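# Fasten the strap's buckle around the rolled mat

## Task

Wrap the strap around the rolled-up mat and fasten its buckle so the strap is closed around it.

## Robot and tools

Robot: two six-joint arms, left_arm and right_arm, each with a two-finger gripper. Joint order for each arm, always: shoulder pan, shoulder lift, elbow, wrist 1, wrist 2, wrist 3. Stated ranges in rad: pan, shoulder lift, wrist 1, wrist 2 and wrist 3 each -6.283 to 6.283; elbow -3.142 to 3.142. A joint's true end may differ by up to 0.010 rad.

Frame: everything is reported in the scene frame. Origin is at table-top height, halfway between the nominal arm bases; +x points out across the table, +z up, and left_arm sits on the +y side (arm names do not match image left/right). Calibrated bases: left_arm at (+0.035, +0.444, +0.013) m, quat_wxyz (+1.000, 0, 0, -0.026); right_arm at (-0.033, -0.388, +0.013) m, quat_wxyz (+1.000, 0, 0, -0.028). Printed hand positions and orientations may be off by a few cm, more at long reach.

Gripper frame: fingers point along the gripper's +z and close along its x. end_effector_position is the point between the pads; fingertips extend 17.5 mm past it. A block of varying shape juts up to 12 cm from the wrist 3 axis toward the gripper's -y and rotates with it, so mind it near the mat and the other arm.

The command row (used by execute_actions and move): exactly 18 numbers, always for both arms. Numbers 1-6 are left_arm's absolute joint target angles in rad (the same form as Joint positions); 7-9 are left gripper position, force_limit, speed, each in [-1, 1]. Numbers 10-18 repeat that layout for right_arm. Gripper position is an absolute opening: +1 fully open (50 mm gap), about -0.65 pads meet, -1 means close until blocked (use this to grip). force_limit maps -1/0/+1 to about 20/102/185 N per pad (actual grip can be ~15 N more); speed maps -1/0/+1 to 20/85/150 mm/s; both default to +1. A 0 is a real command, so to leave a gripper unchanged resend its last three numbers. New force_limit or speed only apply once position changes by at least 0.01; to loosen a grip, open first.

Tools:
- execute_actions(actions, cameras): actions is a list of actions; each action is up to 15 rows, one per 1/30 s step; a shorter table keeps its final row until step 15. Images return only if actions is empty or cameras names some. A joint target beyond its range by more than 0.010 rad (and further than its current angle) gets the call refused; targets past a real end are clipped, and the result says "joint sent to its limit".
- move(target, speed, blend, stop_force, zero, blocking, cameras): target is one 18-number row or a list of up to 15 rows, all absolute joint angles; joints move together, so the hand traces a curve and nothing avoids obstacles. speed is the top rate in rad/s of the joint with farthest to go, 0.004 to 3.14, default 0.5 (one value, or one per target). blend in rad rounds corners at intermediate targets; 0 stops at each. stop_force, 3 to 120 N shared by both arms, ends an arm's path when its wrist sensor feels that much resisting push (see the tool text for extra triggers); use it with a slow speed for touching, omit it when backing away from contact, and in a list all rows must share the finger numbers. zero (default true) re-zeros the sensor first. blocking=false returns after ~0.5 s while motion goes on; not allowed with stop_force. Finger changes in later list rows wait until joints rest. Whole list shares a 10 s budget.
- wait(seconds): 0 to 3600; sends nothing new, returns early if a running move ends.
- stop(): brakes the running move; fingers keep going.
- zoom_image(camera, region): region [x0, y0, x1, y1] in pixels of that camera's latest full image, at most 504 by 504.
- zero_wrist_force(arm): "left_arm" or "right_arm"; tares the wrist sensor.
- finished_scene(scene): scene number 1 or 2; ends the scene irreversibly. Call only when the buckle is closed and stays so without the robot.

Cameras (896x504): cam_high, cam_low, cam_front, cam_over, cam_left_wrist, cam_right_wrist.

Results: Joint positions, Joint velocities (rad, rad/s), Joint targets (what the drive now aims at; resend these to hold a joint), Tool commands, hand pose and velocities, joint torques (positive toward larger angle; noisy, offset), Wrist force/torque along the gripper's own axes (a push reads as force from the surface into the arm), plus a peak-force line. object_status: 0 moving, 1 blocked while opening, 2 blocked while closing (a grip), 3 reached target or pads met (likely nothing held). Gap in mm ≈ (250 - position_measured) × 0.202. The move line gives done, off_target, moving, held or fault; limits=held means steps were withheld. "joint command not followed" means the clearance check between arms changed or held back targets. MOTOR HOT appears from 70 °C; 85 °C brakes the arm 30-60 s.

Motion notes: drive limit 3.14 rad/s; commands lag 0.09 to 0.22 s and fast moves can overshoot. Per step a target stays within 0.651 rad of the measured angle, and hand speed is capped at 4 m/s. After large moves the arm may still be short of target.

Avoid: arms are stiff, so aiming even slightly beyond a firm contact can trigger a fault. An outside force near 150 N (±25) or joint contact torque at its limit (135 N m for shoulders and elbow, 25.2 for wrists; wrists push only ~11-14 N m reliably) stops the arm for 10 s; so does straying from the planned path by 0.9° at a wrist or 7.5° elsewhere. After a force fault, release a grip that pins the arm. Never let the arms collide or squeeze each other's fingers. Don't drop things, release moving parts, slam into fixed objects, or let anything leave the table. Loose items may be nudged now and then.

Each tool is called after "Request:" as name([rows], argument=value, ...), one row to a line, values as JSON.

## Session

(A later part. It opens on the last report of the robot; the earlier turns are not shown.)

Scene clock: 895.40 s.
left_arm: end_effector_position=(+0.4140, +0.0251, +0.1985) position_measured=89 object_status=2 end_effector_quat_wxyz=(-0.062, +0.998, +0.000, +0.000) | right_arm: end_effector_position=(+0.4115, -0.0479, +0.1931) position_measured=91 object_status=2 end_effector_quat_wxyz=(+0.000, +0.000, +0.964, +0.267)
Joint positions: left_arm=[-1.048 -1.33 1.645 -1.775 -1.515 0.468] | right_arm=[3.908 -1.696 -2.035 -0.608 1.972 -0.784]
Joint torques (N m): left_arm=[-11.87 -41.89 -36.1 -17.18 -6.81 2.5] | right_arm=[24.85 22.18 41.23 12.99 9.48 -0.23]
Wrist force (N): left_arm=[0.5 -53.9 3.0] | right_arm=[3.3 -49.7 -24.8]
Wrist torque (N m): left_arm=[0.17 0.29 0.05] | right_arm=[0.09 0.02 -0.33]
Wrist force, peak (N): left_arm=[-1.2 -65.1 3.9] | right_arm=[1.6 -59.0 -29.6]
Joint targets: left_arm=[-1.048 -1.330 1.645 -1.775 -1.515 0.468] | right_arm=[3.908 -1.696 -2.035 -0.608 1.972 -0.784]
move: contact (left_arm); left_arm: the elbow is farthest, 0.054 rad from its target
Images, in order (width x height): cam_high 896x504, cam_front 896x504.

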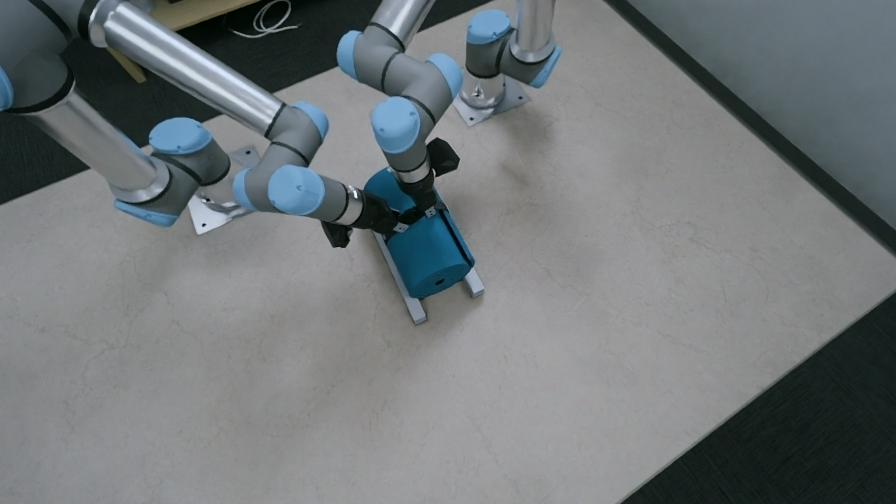

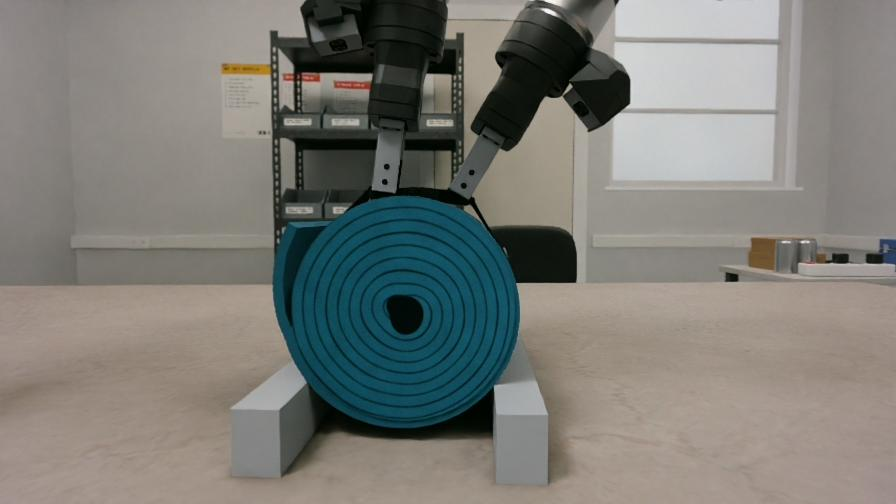

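Request:
move([
  [-1.045,-1.334,1.650,-1.777,-1.515,0.469,-1,0,-0.95,3.908,-1.696,-2.035,-0.608,1.972,-0.784,-1,0.2,-0.95],
  [-1.045,-1.334,1.650,-1.777,-1.515,0.469,1,0,-0.9,3.908,-1.696,-2.035,-0.608,1.972,-0.784,-1,0.2,-0.95],
  [-1.034,-1.39,1.60,-1.70,-1.514,0.481,1,0,-0.9,3.908,-1.696,-2.035,-0.608,1.972,-0.784,-1,0.2,-0.95],
  [-0.669,-1.656,2.044,-2.464,-2.075,0.717,1,0,-0.9,3.908,-1.696,-2.035,-0.608,1.972,-0.784,-1,0.2,-0.95],
], speed=[0.05,0.2,0.3,0.8], cameras=["cam_left_wrist","cam_over","cam_front"])

Request:
zoom_image(camera="cam_left_wrist", region=[300, 100, 600, 300])

Request:
zoom_image(camera="cam_over", region=[300, 80, 480, 220])

Request:
zoom_image(camera="cam_front", region=[370, 165, 470, 215])

Scene clock: 906.40 s.
left_arm: end_effector_position=(+0.4342, +0.1039, +0.3000) position_measured=3 object_status=3 end_effector_quat_wxyz=(+0.342, +0.940, +0.000, +0.000) | right_arm: end_effector_position=(+0.4115, -0.0479, +0.1931) position_measured=91 object_status=2 end_effector_quat_wxyz=(+0.000, +0.000, +0.964, +0.267)
Joint positions: left_arm=[-0.669 -1.656 2.044 -2.464 -2.075 0.717] | right_arm=[3.908 -1.696 -2.035 -0.608 1.972 -0.784]
Joint torques (N m): left_arm=[2.95 -21.11 -20.85 -5.17 -2.37 -2.08] | right_arm=[-6.49 19.7 13.09 2.9 -1.69 -0.34]
Wrist force (N): left_arm=[-1.3 -2.5 0.2] | right_arm=[0.7 -1.9 -0.2]
Wrist torque (N m): left_arm=[-0.32 0.28 -0.11] | right_arm=[-0.03 0.08 -0.28]
Wrist force, peak (N): left_arm=[0.1 -54.4 3.1] | right_arm=[3.1 -50.0 -25.1]
Joint targets: left_arm=[-0.669 -1.656 2.044 -2.464 -2.075 0.717] | right_arm=[3.908 -1.696 -2.035 -0.608 1.972 -0.784]
move: done
Images, in order (width x height): cam_front 896x504, cam_over 896x504, cam_left_wrist 896x504.

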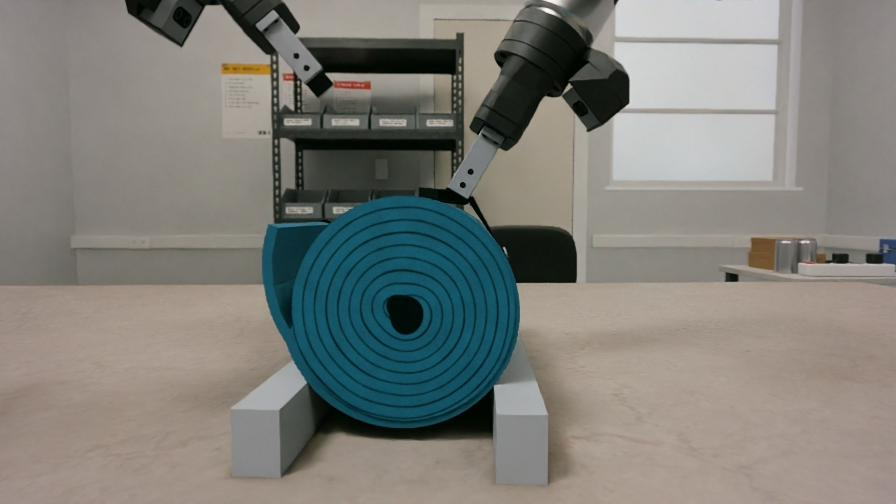

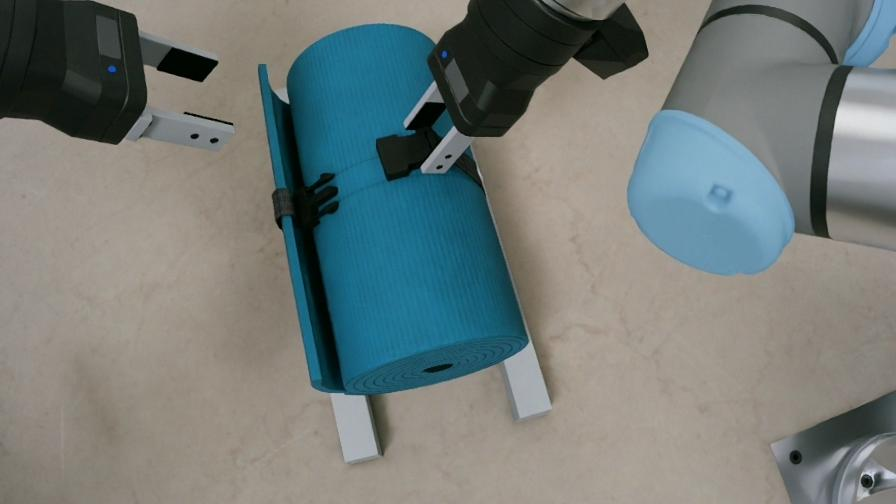

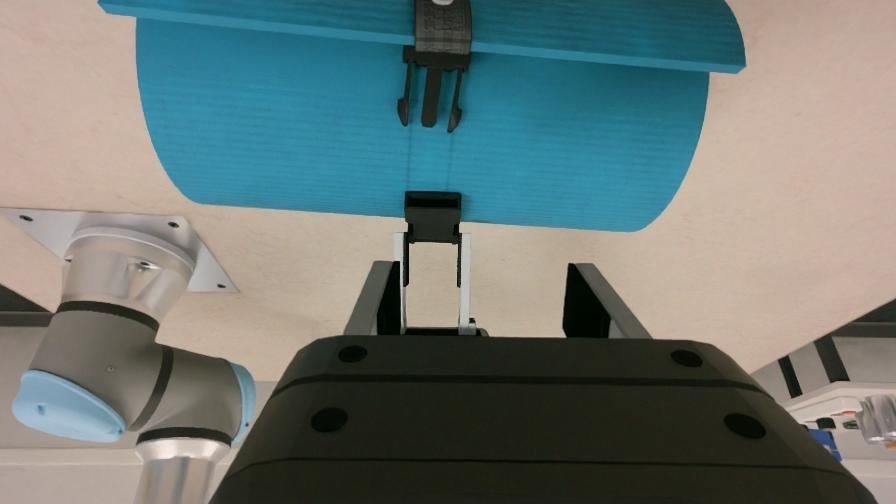

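Scaled by 1.680.

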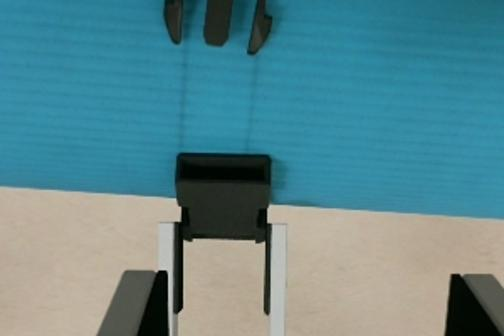

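Scaled by 2.800.

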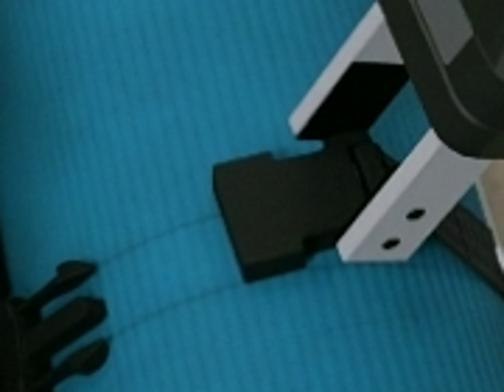

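Scaled by 5.040.

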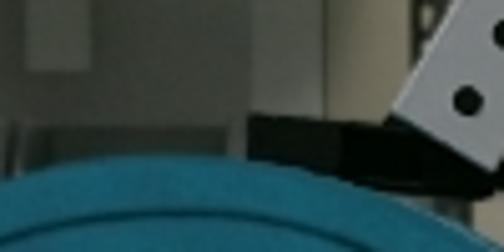

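Request:
move([
  [-0.7224,-1.5006,2.241,-2.8261,-2.0372,0.6713,1,0,-0.9,3.908,-1.696,-2.035,-0.608,1.972,-0.784,-1,0.2,-0.95],
  [-0.7598,-1.415,2.2441,-2.9308,-2.0185,0.6351,1,0,-0.9,3.908,-1.696,-2.035,-0.608,1.972,-0.784,-1,0.2,-0.95],
  [-0.7598,-1.415,2.2441,-2.9308,-2.0185,0.6351,-1,0,-0.95,3.908,-1.696,-2.035,-0.608,1.972,-0.784,-1,0.2,-0.95],
  [-0.7598,-1.4777,2.211,-2.835,-2.0185,0.6351,-1,0,-0.95,3.908,-1.696,-2.035,-0.608,1.972,-0.784,-1,0.2,-0.95],
  [-1.0519,-1.3208,1.6185,-1.6974,-1.4852,0.4595,-1,0,-0.95,3.908,-1.696,-2.035,-0.608,1.972,-0.784,-1,0.2,-0.95],
], speed=[0.6,0.2,0.1,0.15,0.5], cameras=["cam_front","cam_high","cam_right_wrist"])

Request:
zoom_image(camera="cam_front", region=[340, 150, 480, 220])

Request:
zoom_image(camera="cam_high", region=[380, 180, 460, 240])

Scene clock: 965.37 s.
left_arm: end_effector_position=(+0.4270, +0.0485, +0.1718) position_measured=94 object_status=2 end_effector_quat_wxyz=(+0.231, +0.973, +0.018, -0.020) | right_arm: end_effector_position=(+0.4115, -0.0479, +0.1931) position_measured=91 object_status=2 end_effector_quat_wxyz=(+0.000, +0.000, +0.964, +0.267)
Joint positions: left_arm=[-0.834 -1.439 2.06 -2.545 -1.884 0.591] | right_arm=[3.908 -1.696 -2.035 -0.608 1.972 -0.784]
Joint torques (N m): left_arm=[-0.57 -29.96 -22.7 -3.26 -0.54 -0.15] | right_arm=[-5.05 20.39 12.97 2.91 -1.74 -0.59]
Wrist force (N): left_arm=[-1.9 -13.7 -17.3] | right_arm=[0.1 1.5 -3.2]
Wrist torque (N m): left_arm=[-0.30 0.02 0.01] | right_arm=[0.02 0.03 -0.30]
Wrist force, peak (N): left_arm=[-39.8 -60.9 -145.0] | right_arm=[1.3 3.0 -4.6]
Joint targets: left_arm=[-0.834 -1.439 2.060 -2.545 -1.884 0.591] | right_arm=[3.908 -1.696 -2.035 -0.608 1.972 -0.784]
Tool commands: left_gripper/position=-1.0 left_gripper/force_limit=+0.003922 left_gripper/speed=-0.952941 right_gripper/position=-1.0 right_gripper/force_limit=+0.2 right_gripper/speed=-0.95
FORCE FAULT: contact force on the left arm reached its limit, and that arm stopped. The contact can be on any part of that arm, not only on its tool. That arm's remaining commands of this call were not run. That arm is still stopped at the end of this call. That arm stays stopped for about 9 more seconds. Until then a move that you send moves the other arm only, and its call returns only when the move has ended. Once the stop has ended, the next robot result says so. If the stop ends while you think or write, that arm runs what you send next. While its stop runs, that arm takes no new command, but its gripper still runs the gripper command that each later call begins with. Until it ends, the stop uses up actions while you think or wait. An arm that is not stopped still takes commands.
move: fault (left_arm); path passed 4 of 5 targets; left_arm: the wrist 1 is farthest, 0.848 rad from its target
Images, in order (width x height): cam_high 896x504, cam_front 896x504, cam_right_wrist 896x504.

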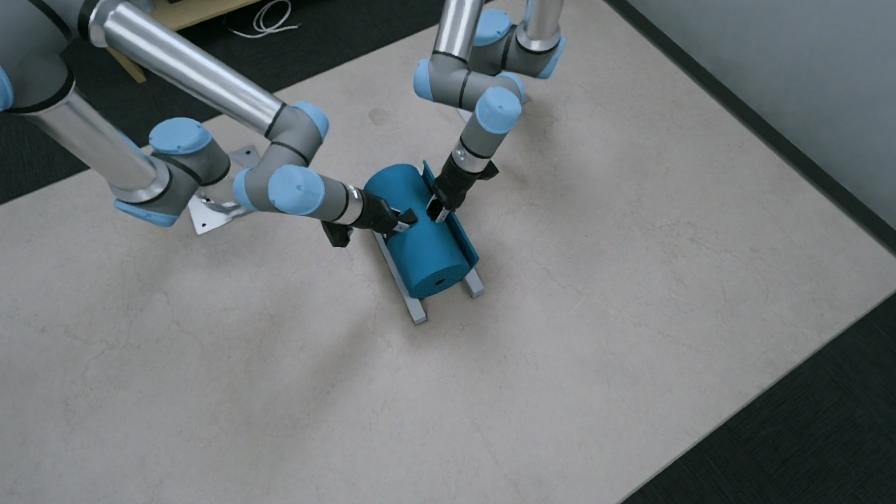

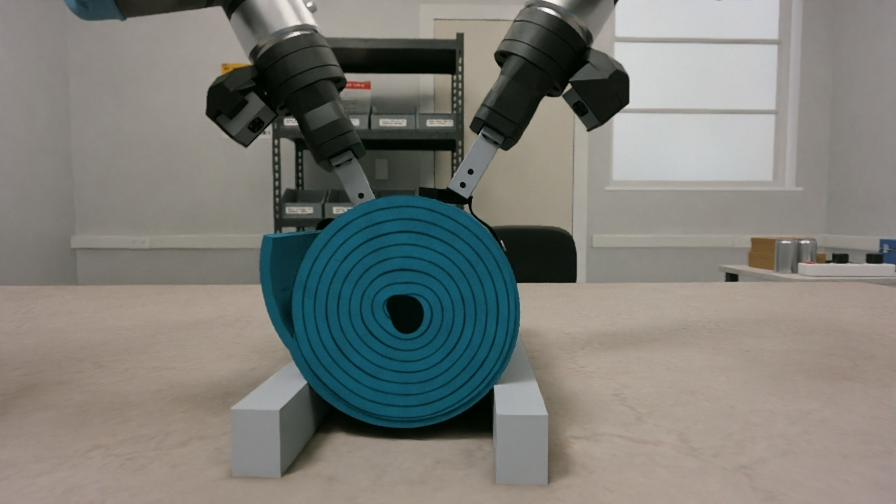

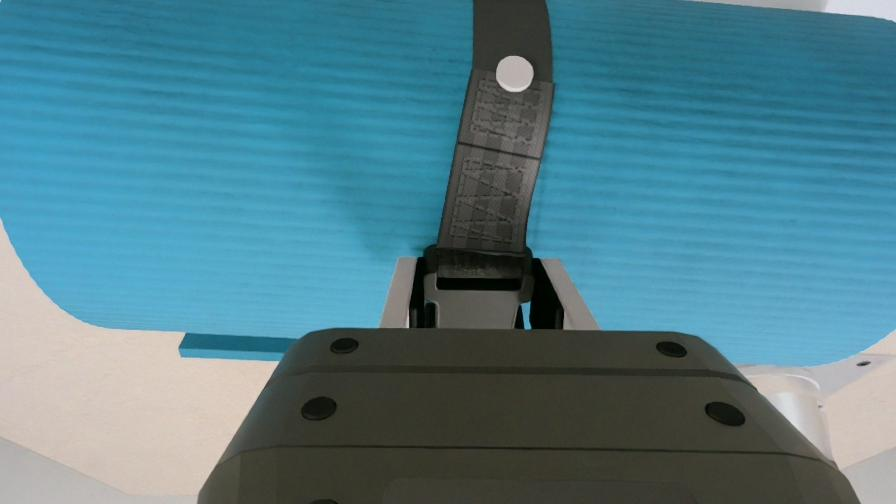

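Scaled by 3.600.

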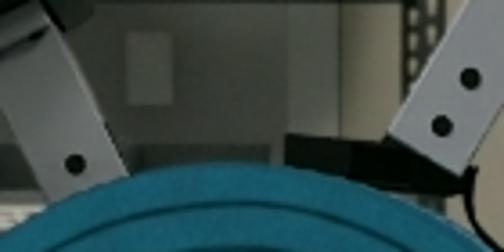

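Scaled by 6.300.

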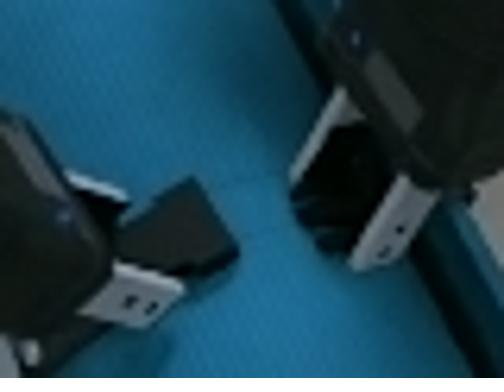

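Request:
wait(seconds=6)

Request:
move([
  [-0.834,-1.512,2.02,-2.433,-1.884,0.591,-1,0,-0.95,3.908,-1.696,-2.035,-0.608,1.972,-0.784,-1,0.2,-0.95],
  [-1.0519,-1.3208,1.6185,-1.6974,-1.4852,0.4595,-1,0,-0.95,3.908,-1.696,-2.035,-0.608,1.972,-0.784,-1,0.2,-0.95],
], speed=[0.15,0.3], cameras=["cam_front","cam_high","cam_right_wrist","cam_left_wrist"])

Request:
zoom_image(camera="cam_front", region=[370, 165, 470, 215])

Request:
zoom_image(camera="cam_high", region=[380, 180, 460, 240])

Scene clock: 983.07 s.
left_arm: end_effector_position=(+0.4270, +0.0485, +0.1718) position_measured=94 object_status=2 end_effector_quat_wxyz=(+0.231, +0.973, +0.018, -0.020) | right_arm: end_effector_position=(+0.4115, -0.0479, +0.1931) position_measured=91 object_status=2 end_effector_quat_wxyz=(+0.000, +0.000, +0.964, +0.267)
Joint positions: left_arm=[-0.834 -1.439 2.06 -2.545 -1.884 0.591] | right_arm=[3.908 -1.696 -2.035 -0.608 1.972 -0.784]
Joint torques (N m): left_arm=[-9.48 -25.5 -21.54 -3.41 -0.53 -0.07] | right_arm=[2.25 21.48 13.97 2.99 -1.76 -0.86]
Wrist force (N): left_arm=[-1.9 -13.9 -17.0] | right_arm=[0.0 1.2 -3.0]
Wrist torque (N m): left_arm=[-0.32 0.01 0.01] | right_arm=[0.00 0.06 -0.30]
Wrist force, peak (N): left_arm=[-1.9 -13.9 -17.5] | right_arm=[-0.2 1.6 -3.3]
Joint targets: left_arm=[-0.834 -1.439 2.060 -2.545 -1.884 0.591] | right_arm=[3.908 -1.696 -2.035 -0.608 1.972 -0.784]
Tool commands: left_gripper/position=-1.0 left_gripper/force_limit=+0.003922 left_gripper/speed=-0.952941 right_gripper/position=-1.0 right_gripper/force_limit=+0.2 right_gripper/speed=-0.95
FORCE FAULT, CONTINUED: the left arm's stop, for the force fault that an earlier result reported, is over. The rest of the stop counts as 18 of the actions that you can send in this scene. During its stop the left arm's controller moved it back a little. That arm's target is now where it stood when the stop ended, not its last command. That arm accepts commands again.
wait: 6.00 s; at rest from the start

Scene clock: 987.07 s.
left_arm: end_effector_position=(+0.4146, +0.0364, +0.2005) position_measured=94 object_status=2 end_effector_quat_wxyz=(-0.095, +0.995, +0.000, +0.000) | right_arm: end_effector_position=(+0.4115, -0.0479, +0.1931) position_measured=91 object_status=2 end_effector_quat_wxyz=(+0.000, +0.000, +0.964, +0.267)
Joint positions: left_arm=[-1.052 -1.321 1.619 -1.698 -1.485 0.459] | right_arm=[3.908 -1.696 -2.035 -0.608 1.972 -0.784]
Joint torques (N m): left_arm=[9.29 -48.03 -21.32 -3.48 -0.94 2.38] | right_arm=[3.9 21.1 14.1 3.11 -1.81 -0.97]
Wrist force (N): left_arm=[-0.6 -0.1 1.0] | right_arm=[0.2 1.0 -3.5]
Wrist torque (N m): left_arm=[0.01 0.18 0.10] | right_arm=[0.01 0.08 -0.30]
Wrist force, peak (N): left_arm=[-1.9 -13.7 -17.4] | right_arm=[0.3 1.0 -3.8]
Joint targets: left_arm=[-1.052 -1.321 1.619 -1.697 -1.485 0.460] | right_arm=[3.908 -1.696 -2.035 -0.608 1.972 -0.784]
move: done
Images, in order (width x height): cam_high 896x504, cam_front 896x504, cam_left_wrist 896x504, cam_right_wrist 896x504.

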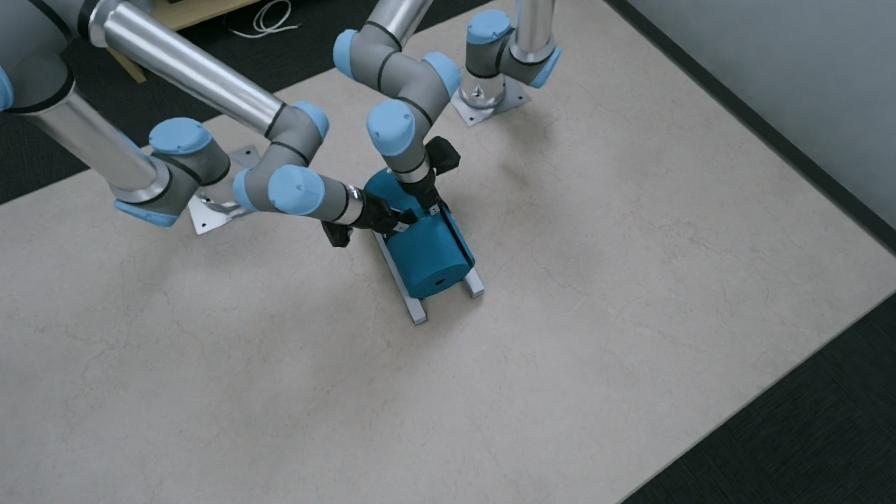

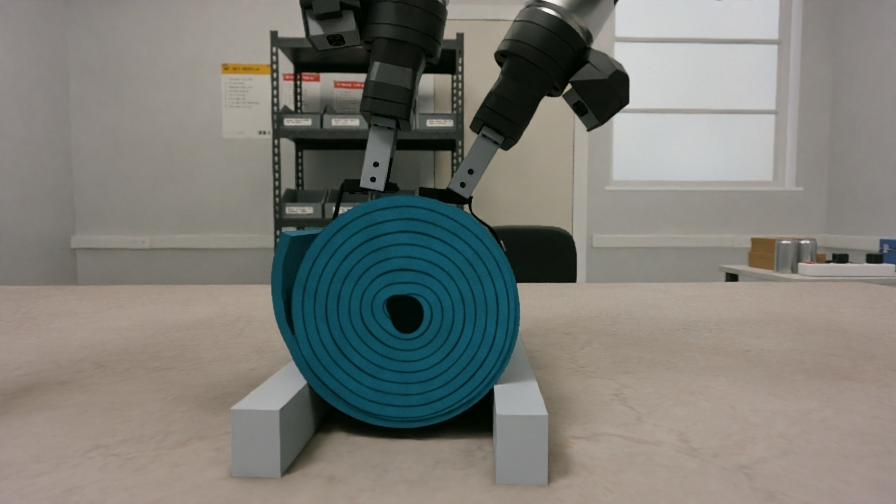

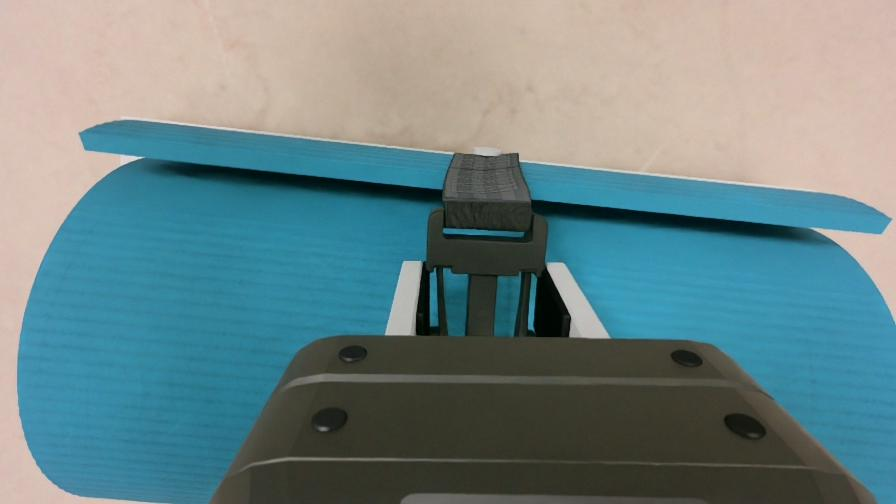

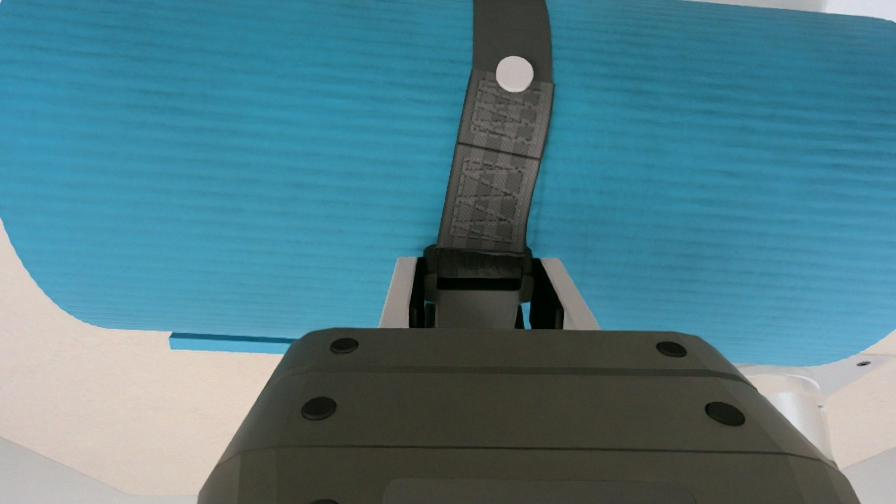

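Scaled by 5.040.

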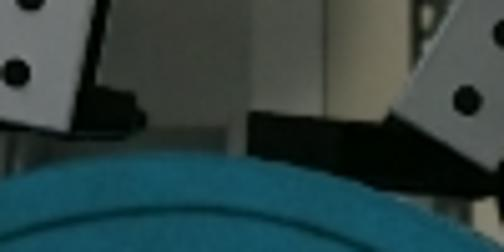

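Scaled by 6.300.

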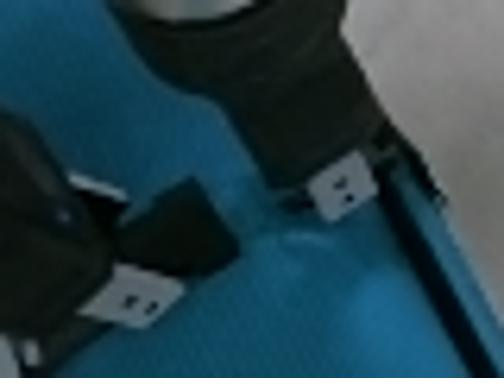

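Request:
move([
  [-1.0608,-1.2929,1.6056,-1.7117,-1.4867,0.4507,-1,0,-0.95,3.908,-1.696,-2.035,-0.608,1.972,-0.784,-1,0.2,-0.95],
  [-1.0608,-1.2929,1.6056,-1.7117,-1.4867,0.4507,1,0,-0.9,3.908,-1.696,-2.035,-0.608,1.972,-0.784,-1,0.2,-0.95],
], speed=[0.1,0.1], cameras=["cam_front","cam_high","cam_left_wrist"])

Request:
zoom_image(camera="cam_front", region=[340, 150, 480, 220])

Scene clock: 997.57 s.
left_arm: end_effector_position=(+0.4149, +0.0244, +0.1918) position_measured=3 object_status=3 end_effector_quat_wxyz=(-0.095, +0.995, +0.000, +0.000) | right_arm: end_effector_position=(+0.4115, -0.0479, +0.1931) position_measured=91 object_status=2 end_effector_quat_wxyz=(+0.000, +0.000, +0.964, +0.267)
Joint positions: left_arm=[-1.061 -1.293 1.606 -1.712 -1.487 0.451] | right_arm=[3.908 -1.696 -2.035 -0.608 1.972 -0.784]
Joint torques (N m): left_arm=[10.32 -47.56 -16.87 -0.24 1.86 2.5] | right_arm=[4.97 21.07 14.08 3.11 -1.75 -0.91]
Wrist force (N): left_arm=[-1.1 -0.1 -1.0] | right_arm=[-0.1 1.6 -2.7]
Wrist torque (N m): left_arm=[0.04 0.15 0.09] | right_arm=[0.03 0.08 -0.30]
Wrist force, peak (N): left_arm=[-1.0 -0.1 1.4] | right_arm=[0.4 1.2 -3.9]
Joint targets: left_arm=[-1.061 -1.293 1.606 -1.712 -1.487 0.451] | right_arm=[3.908 -1.696 -2.035 -0.608 1.972 -0.784]
move: done
Images, in order (width x height): cam_high 896x504, cam_front 896x504, cam_left_wrist 896x504.

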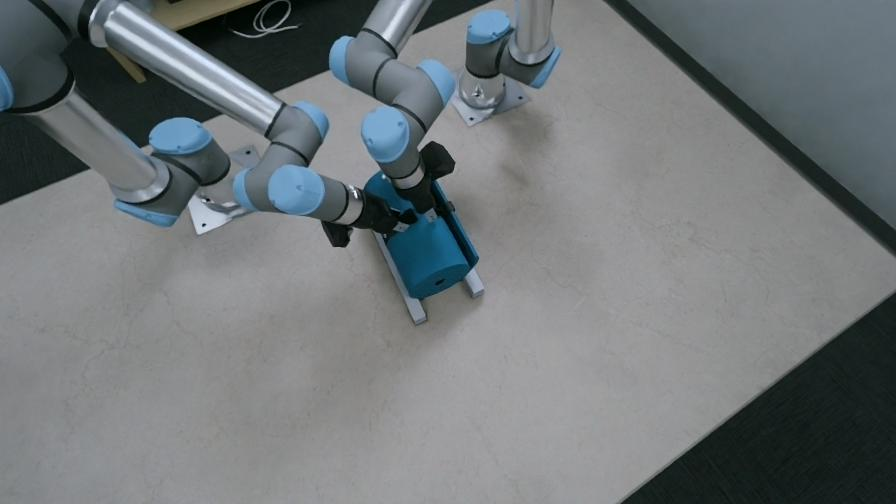

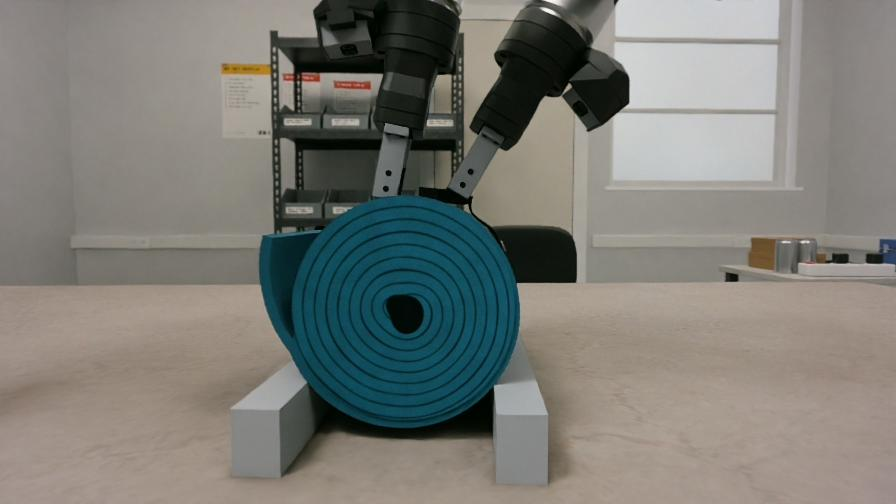

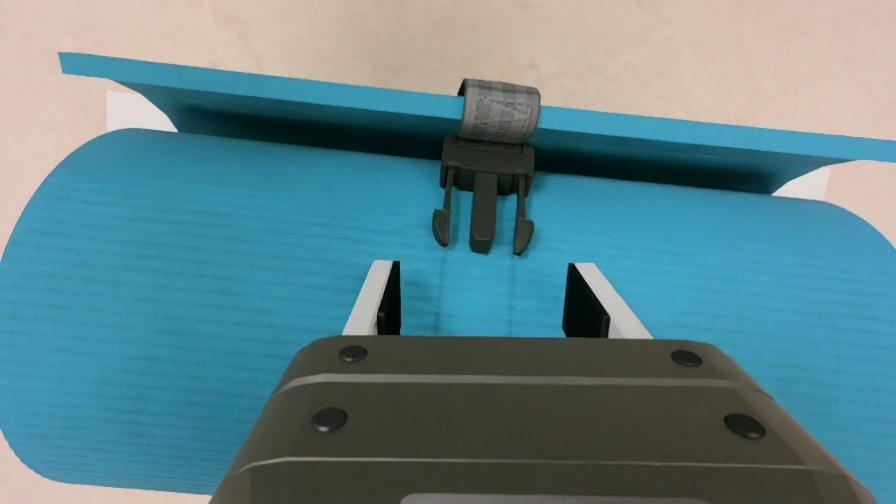

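Scaled by 3.600.

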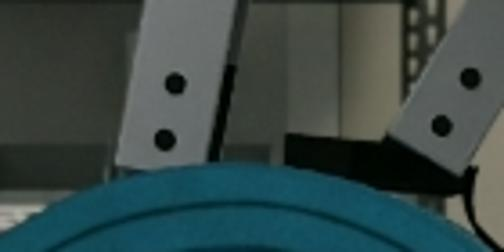

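Request:
move([
  [-0.9224,-1.5407,1.9247,-2.1732,-1.7168,0.5805,1,0,-0.9,3.908,-1.696,-2.035,-0.608,1.972,-0.784,-1,0.2,-0.95],
  [-0.7224,-1.5006,2.241,-2.8261,-2.0372,0.6713,1,0,-0.9,3.908,-1.696,-2.035,-0.608,1.972,-0.784,-1,0.2,-0.95],
  [-0.7598,-1.415,2.2441,-2.9308,-2.0185,0.6351,1,0,-0.9,3.908,-1.696,-2.035,-0.608,1.972,-0.784,-1,0.2,-0.95],
  [-0.7598,-1.415,2.2441,-2.9308,-2.0185,0.6351,-1,0,-0.95,3.908,-1.696,-2.035,-0.608,1.972,-0.784,-1,0.2,-0.95],
  [-0.7598,-1.4777,2.211,-2.835,-2.0185,0.6351,-1,0,-0.95,3.908,-1.696,-2.035,-0.608,1.972,-0.784,-1,0.2,-0.95],
], speed=[0.5,0.5,0.2,0.1,0.15], cameras=["cam_front","cam_left_wrist"])

Request:
zoom_image(camera="cam_front", region=[310, 150, 450, 220])

Scene clock: 1016.33 s.
left_arm: end_effector_position=(+0.4189, +0.0699, +0.1850) position_measured=93 object_status=2 end_effector_quat_wxyz=(+0.334, +0.943, +0.000, +0.000) | right_arm: end_effector_position=(+0.4115, -0.0479, +0.1931) position_measured=91 object_status=2 end_effector_quat_wxyz=(+0.000, +0.000, +0.964, +0.267)
Joint positions: left_arm=[-0.76 -1.478 2.211 -2.835 -2.019 0.635] | right_arm=[3.908 -1.696 -2.035 -0.608 1.972 -0.784]
Joint torques (N m): left_arm=[8.85 -19.39 -12.75 -5.94 -1.57 2.47] | right_arm=[4.71 20.92 14.4 3.1 -1.75 -0.62]
Wrist force (N): left_arm=[-1.4 -2.1 0.2] | right_arm=[-0.1 2.1 -2.8]
Wrist torque (N m): left_arm=[-0.24 0.29 -0.10] | right_arm=[0.04 0.09 -0.30]
Wrist force, peak (N): left_arm=[-2.2 -3.3 -7.6] | right_arm=[0.0 1.9 -3.2]
Joint targets: left_arm=[-0.760 -1.478 2.211 -2.835 -2.018 0.635] | right_arm=[3.908 -1.696 -2.035 -0.608 1.972 -0.784]
move: done

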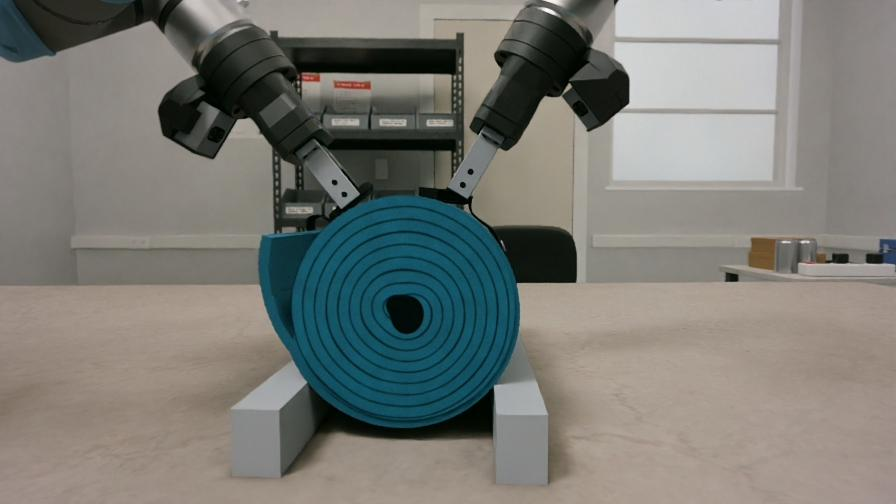

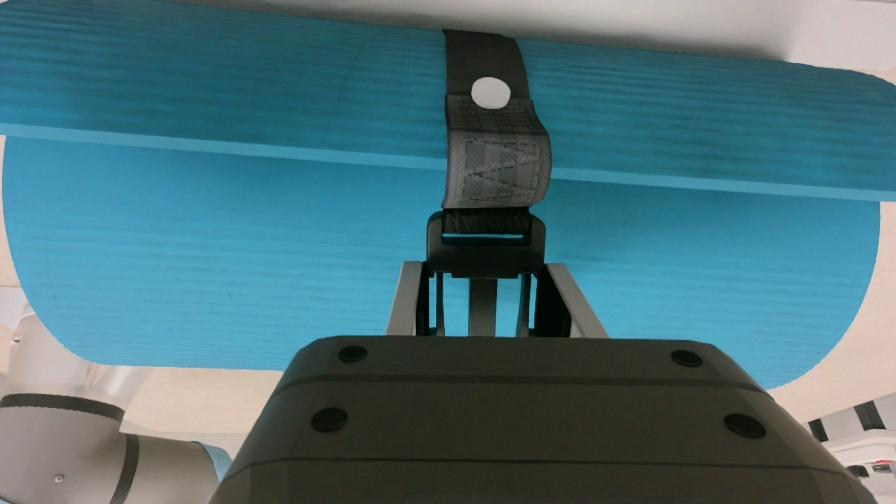

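Scaled by 3.600.

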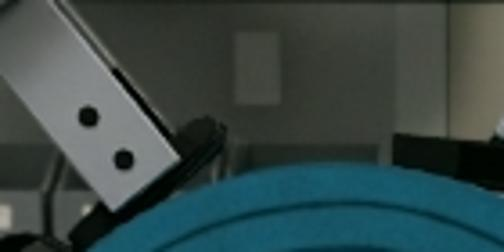

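Request:
move([
  [-0.7598,-1.415,2.2441,-2.9308,-2.0185,0.6351,-1,0,-0.95,3.908,-1.696,-2.035,-0.608,1.972,-0.784,-1,0.2,-0.95],
  [-0.7598,-1.415,2.2441,-2.9308,-2.0185,0.6351,1,0,-0.9,3.908,-1.696,-2.035,-0.608,1.972,-0.784,-1,0.2,-0.95],
  [-0.7428,-1.4125,2.2638,-2.9459,-2.027,0.6512,1,0,-0.9,3.908,-1.696,-2.035,-0.608,1.972,-0.784,-1,0.2,-0.95],
  [-0.7428,-1.4125,2.2638,-2.9459,-2.027,0.6512,-1,0,-0.95,3.908,-1.696,-2.035,-0.608,1.972,-0.784,-1,0.2,-0.95],
  [-0.7428,-1.4776,2.2315,-2.8484,-2.027,0.6512,-1,0,-0.95,3.908,-1.696,-2.035,-0.608,1.972,-0.784,-1,0.2,-0.95],
], speed=[0.15,0.1,0.1,0.1,0.15], cameras=["cam_front","cam_left_wrist"])

Request:
zoom_image(camera="cam_front", region=[310, 150, 450, 220])

Scene clock: 1031.37 s.
left_arm: end_effector_position=(+0.4189, +0.0801, +0.1784) position_measured=91 object_status=2 end_effector_quat_wxyz=(+0.334, +0.943, +0.000, +0.000) | right_arm: end_effector_position=(+0.4115, -0.0479, +0.1931) position_measured=91 object_status=2 end_effector_quat_wxyz=(+0.000, +0.000, +0.964, +0.267)
Joint positions: left_arm=[-0.743 -1.478 2.231 -2.848 -2.027 0.651] | right_arm=[3.908 -1.696 -2.035 -0.608 1.972 -0.784]
Joint torques (N m): left_arm=[-5.59 -18.31 -12.75 -6.16 0.52 -2.44] | right_arm=[4.55 21.31 14.91 3.09 -1.87 -0.56]
Wrist force (N): left_arm=[-1.4 -2.3 0.1] | right_arm=[0.1 1.7 -2.9]
Wrist torque (N m): left_arm=[-0.27 0.27 -0.15] | right_arm=[0.03 0.07 -0.30]
Wrist force, peak (N): left_arm=[-1.6 -2.5 0.7] | right_arm=[0.1 2.1 -3.0]
Joint targets: left_arm=[-0.743 -1.478 2.232 -2.848 -2.027 0.651] | right_arm=[3.908 -1.696 -2.035 -0.608 1.972 -0.784]
move: done

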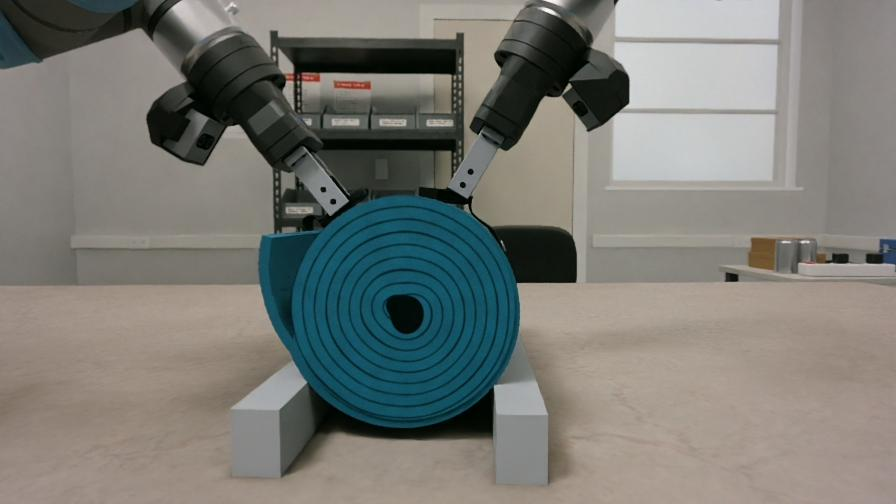

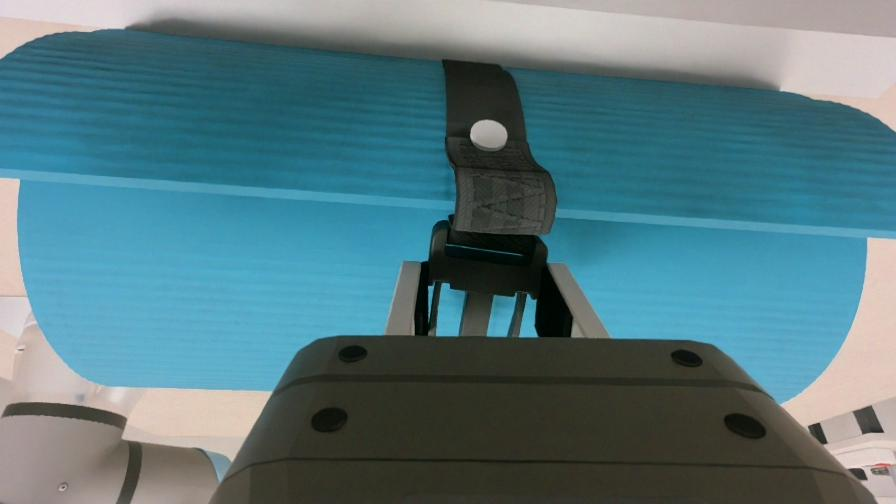

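Scaled by 3.600.

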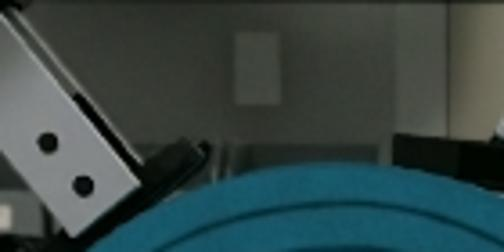

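Request:
move([
  [-0.7428,-1.4125,2.2638,-2.9459,-2.027,0.6512,-1,0,-0.95,3.908,-1.696,-2.035,-0.608,1.972,-0.784,-1,0.2,-0.95],
  [-0.7428,-1.4125,2.2638,-2.9459,-2.027,0.6512,1,0,-0.9,3.908,-1.696,-2.035,-0.608,1.972,-0.784,-1,0.2,-0.95],
  [-0.7324,-1.4088,2.2768,-2.9584,-2.0322,0.661,1,0,-0.9,3.908,-1.696,-2.035,-0.608,1.972,-0.784,-1,0.2,-0.95],
  [-0.7324,-1.4088,2.2768,-2.9584,-2.0322,0.661,-1,0,-0.95,3.908,-1.696,-2.035,-0.608,1.972,-0.784,-1,0.2,-0.95],
  [-0.7324,-1.4738,2.2448,-2.8609,-2.0322,0.661,-1,0,-0.95,3.908,-1.696,-2.035,-0.608,1.972,-0.784,-1,0.2,-0.95],
], speed=[0.15,0.1,0.1,0.1,0.15], cameras=["cam_front","cam_left_wrist"])

Request:
zoom_image(camera="cam_front", region=[310, 150, 450, 220])

Request:
zoom_image(camera="cam_left_wrist", region=[380, 180, 620, 340])

Scene clock: 1049.30 s.
left_arm: end_effector_position=(+0.4190, +0.0861, +0.1730) position_measured=89 object_status=2 end_effector_quat_wxyz=(+0.334, +0.943, +0.000, +0.000) | right_arm: end_effector_position=(+0.4115, -0.0479, +0.1931) position_measured=91 object_status=2 end_effector_quat_wxyz=(+0.000, +0.000, +0.964, +0.267)
Joint positions: left_arm=[-0.732 -1.474 2.245 -2.861 -2.032 0.661] | right_arm=[3.908 -1.696 -2.035 -0.608 1.972 -0.784]
Joint torques (N m): left_arm=[-5.1 -17.68 -12.53 -5.72 0.58 -2.32] | right_arm=[4.95 21.36 15.34 3.03 -1.86 -0.42]
Wrist force (N): left_arm=[-1.6 -1.1 -0.7] | right_arm=[0.1 1.7 -2.9]
Wrist torque (N m): left_arm=[-0.23 0.26 -0.17] | right_arm=[0.02 0.05 -0.30]
Wrist force, peak (N): left_arm=[-1.5 -2.5 -0.1] | right_arm=[0.1 1.6 -3.4]
Joint targets: left_arm=[-0.732 -1.474 2.245 -2.861 -2.032 0.661] | right_arm=[3.908 -1.696 -2.035 -0.608 1.972 -0.784]
move: done

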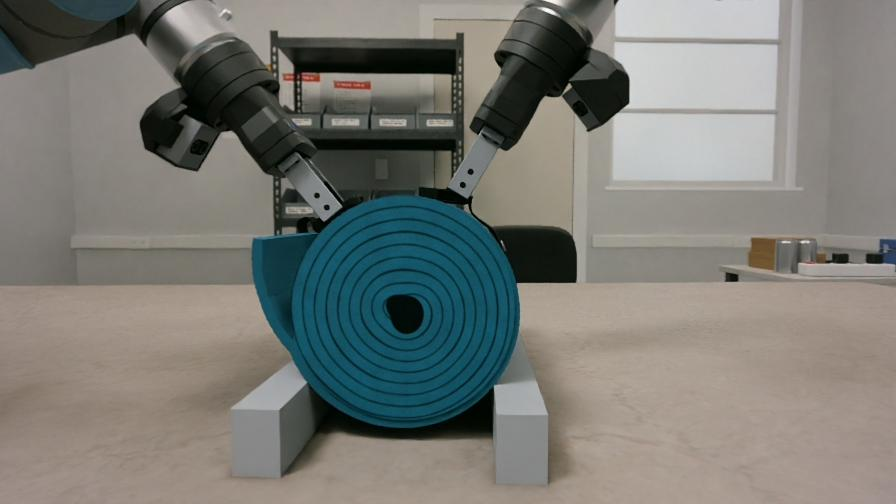

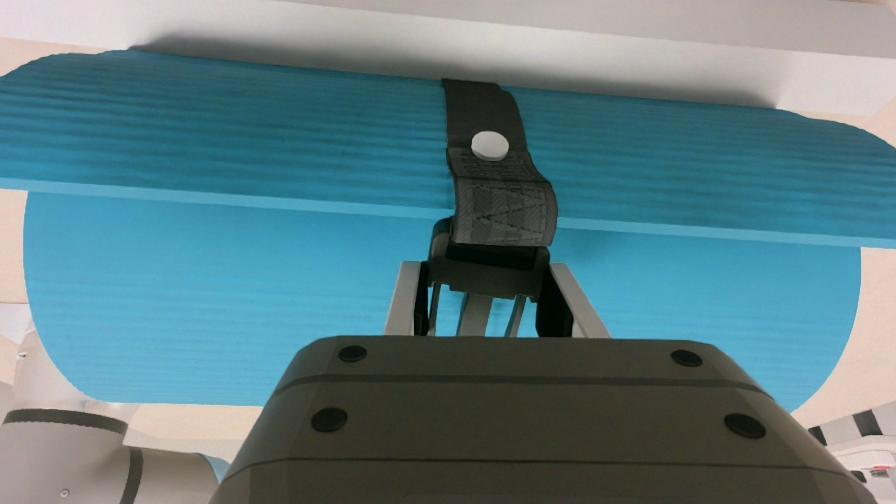

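Scaled by 3.600.

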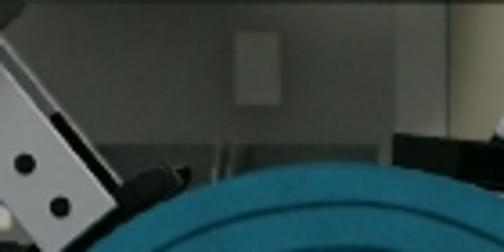

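Scaled by 2.100.

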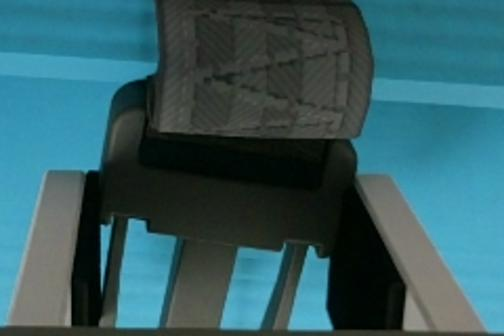

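Request:
move([
  [-0.7324,-1.4088,2.2768,-2.9584,-2.0322,0.661,-1,0,-0.95,3.908,-1.696,-2.035,-0.608,1.972,-0.784,-1,0.2,-0.95],
  [-0.7324,-1.4088,2.2768,-2.9584,-2.0322,0.661,1,0,-0.9,3.908,-1.696,-2.035,-0.608,1.972,-0.784,-1,0.2,-0.95],
  [-0.7254,-1.3976,2.2897,-2.9796,-2.0356,0.6674,1,0,-0.9,3.908,-1.696,-2.035,-0.608,1.972,-0.784,-1,0.2,-0.95],
  [-0.7254,-1.3976,2.2897,-2.9796,-2.0356,0.6674,-1,0.2,-0.95,3.908,-1.696,-2.035,-0.608,1.972,-0.784,-1,0.2,-0.95],
  [-0.7254,-1.4626,2.2577,-2.8821,-2.0356,0.6674,-1,0.2,-0.95,3.908,-1.696,-2.035,-0.608,1.972,-0.784,-1,0.2,-0.95],
], speed=[0.15,0.1,0.1,0.1,0.15], cameras=["cam_front","cam_left_wrist"])

Request:
zoom_image(camera="cam_front", region=[310, 150, 450, 220])

Request:
zoom_image(camera="cam_left_wrist", region=[380, 180, 620, 340])

Scene clock: 1063.13 s.
left_arm: end_effector_position=(+0.4191, +0.0900, +0.1656) position_measured=87 object_status=2 end_effector_quat_wxyz=(+0.334, +0.943, +0.001, +0.000) | right_arm: end_effector_position=(+0.4115, -0.0479, +0.1931) position_measured=91 object_status=2 end_effector_quat_wxyz=(+0.000, +0.000, +0.964, +0.267)
Joint positions: left_arm=[-0.725 -1.463 2.258 -2.882 -2.036 0.667] | right_arm=[3.908 -1.696 -2.035 -0.608 1.972 -0.784]
Joint torques (N m): left_arm=[-4.04 -17.19 -10.98 -5.8 0.72 -2.43] | right_arm=[4.66 21.64 15.61 3.08 -1.85 -0.36]
Wrist force (N): left_arm=[-1.7 -0.7 -1.1] | right_arm=[0.0 1.5 -2.8]
Wrist torque (N m): left_arm=[-0.23 0.28 -0.20] | right_arm=[-0.01 0.07 -0.30]
Wrist force, peak (N): left_arm=[-2.5 -1.1 0.0] | right_arm=[0.2 1.6 -3.3]
Joint targets: left_arm=[-0.725 -1.463 2.258 -2.882 -2.036 0.667] | right_arm=[3.908 -1.696 -2.035 -0.608 1.972 -0.784]
move: done

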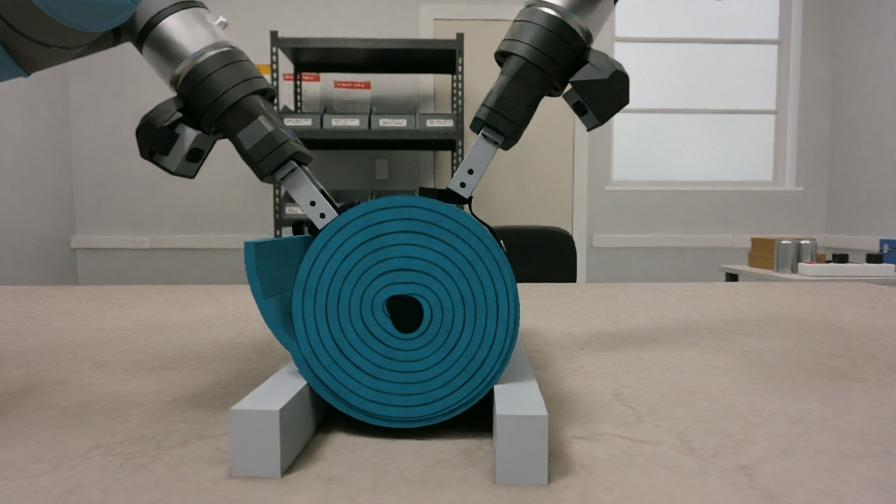

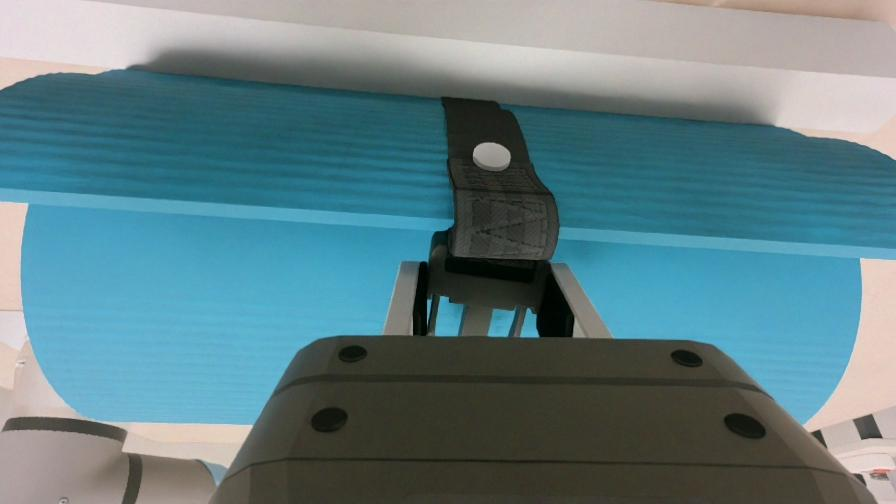

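Scaled by 3.600.

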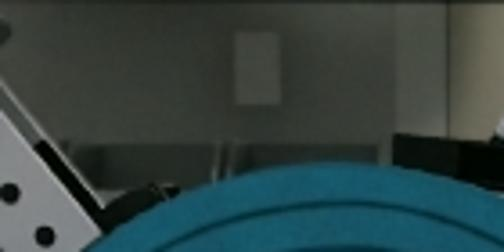

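Scaled by 2.100.

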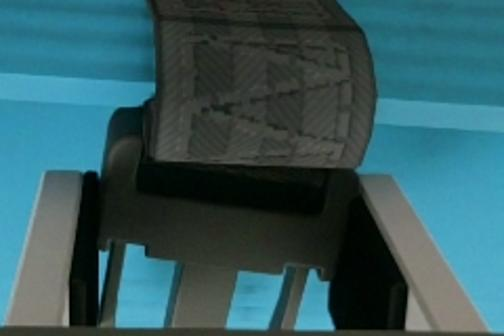

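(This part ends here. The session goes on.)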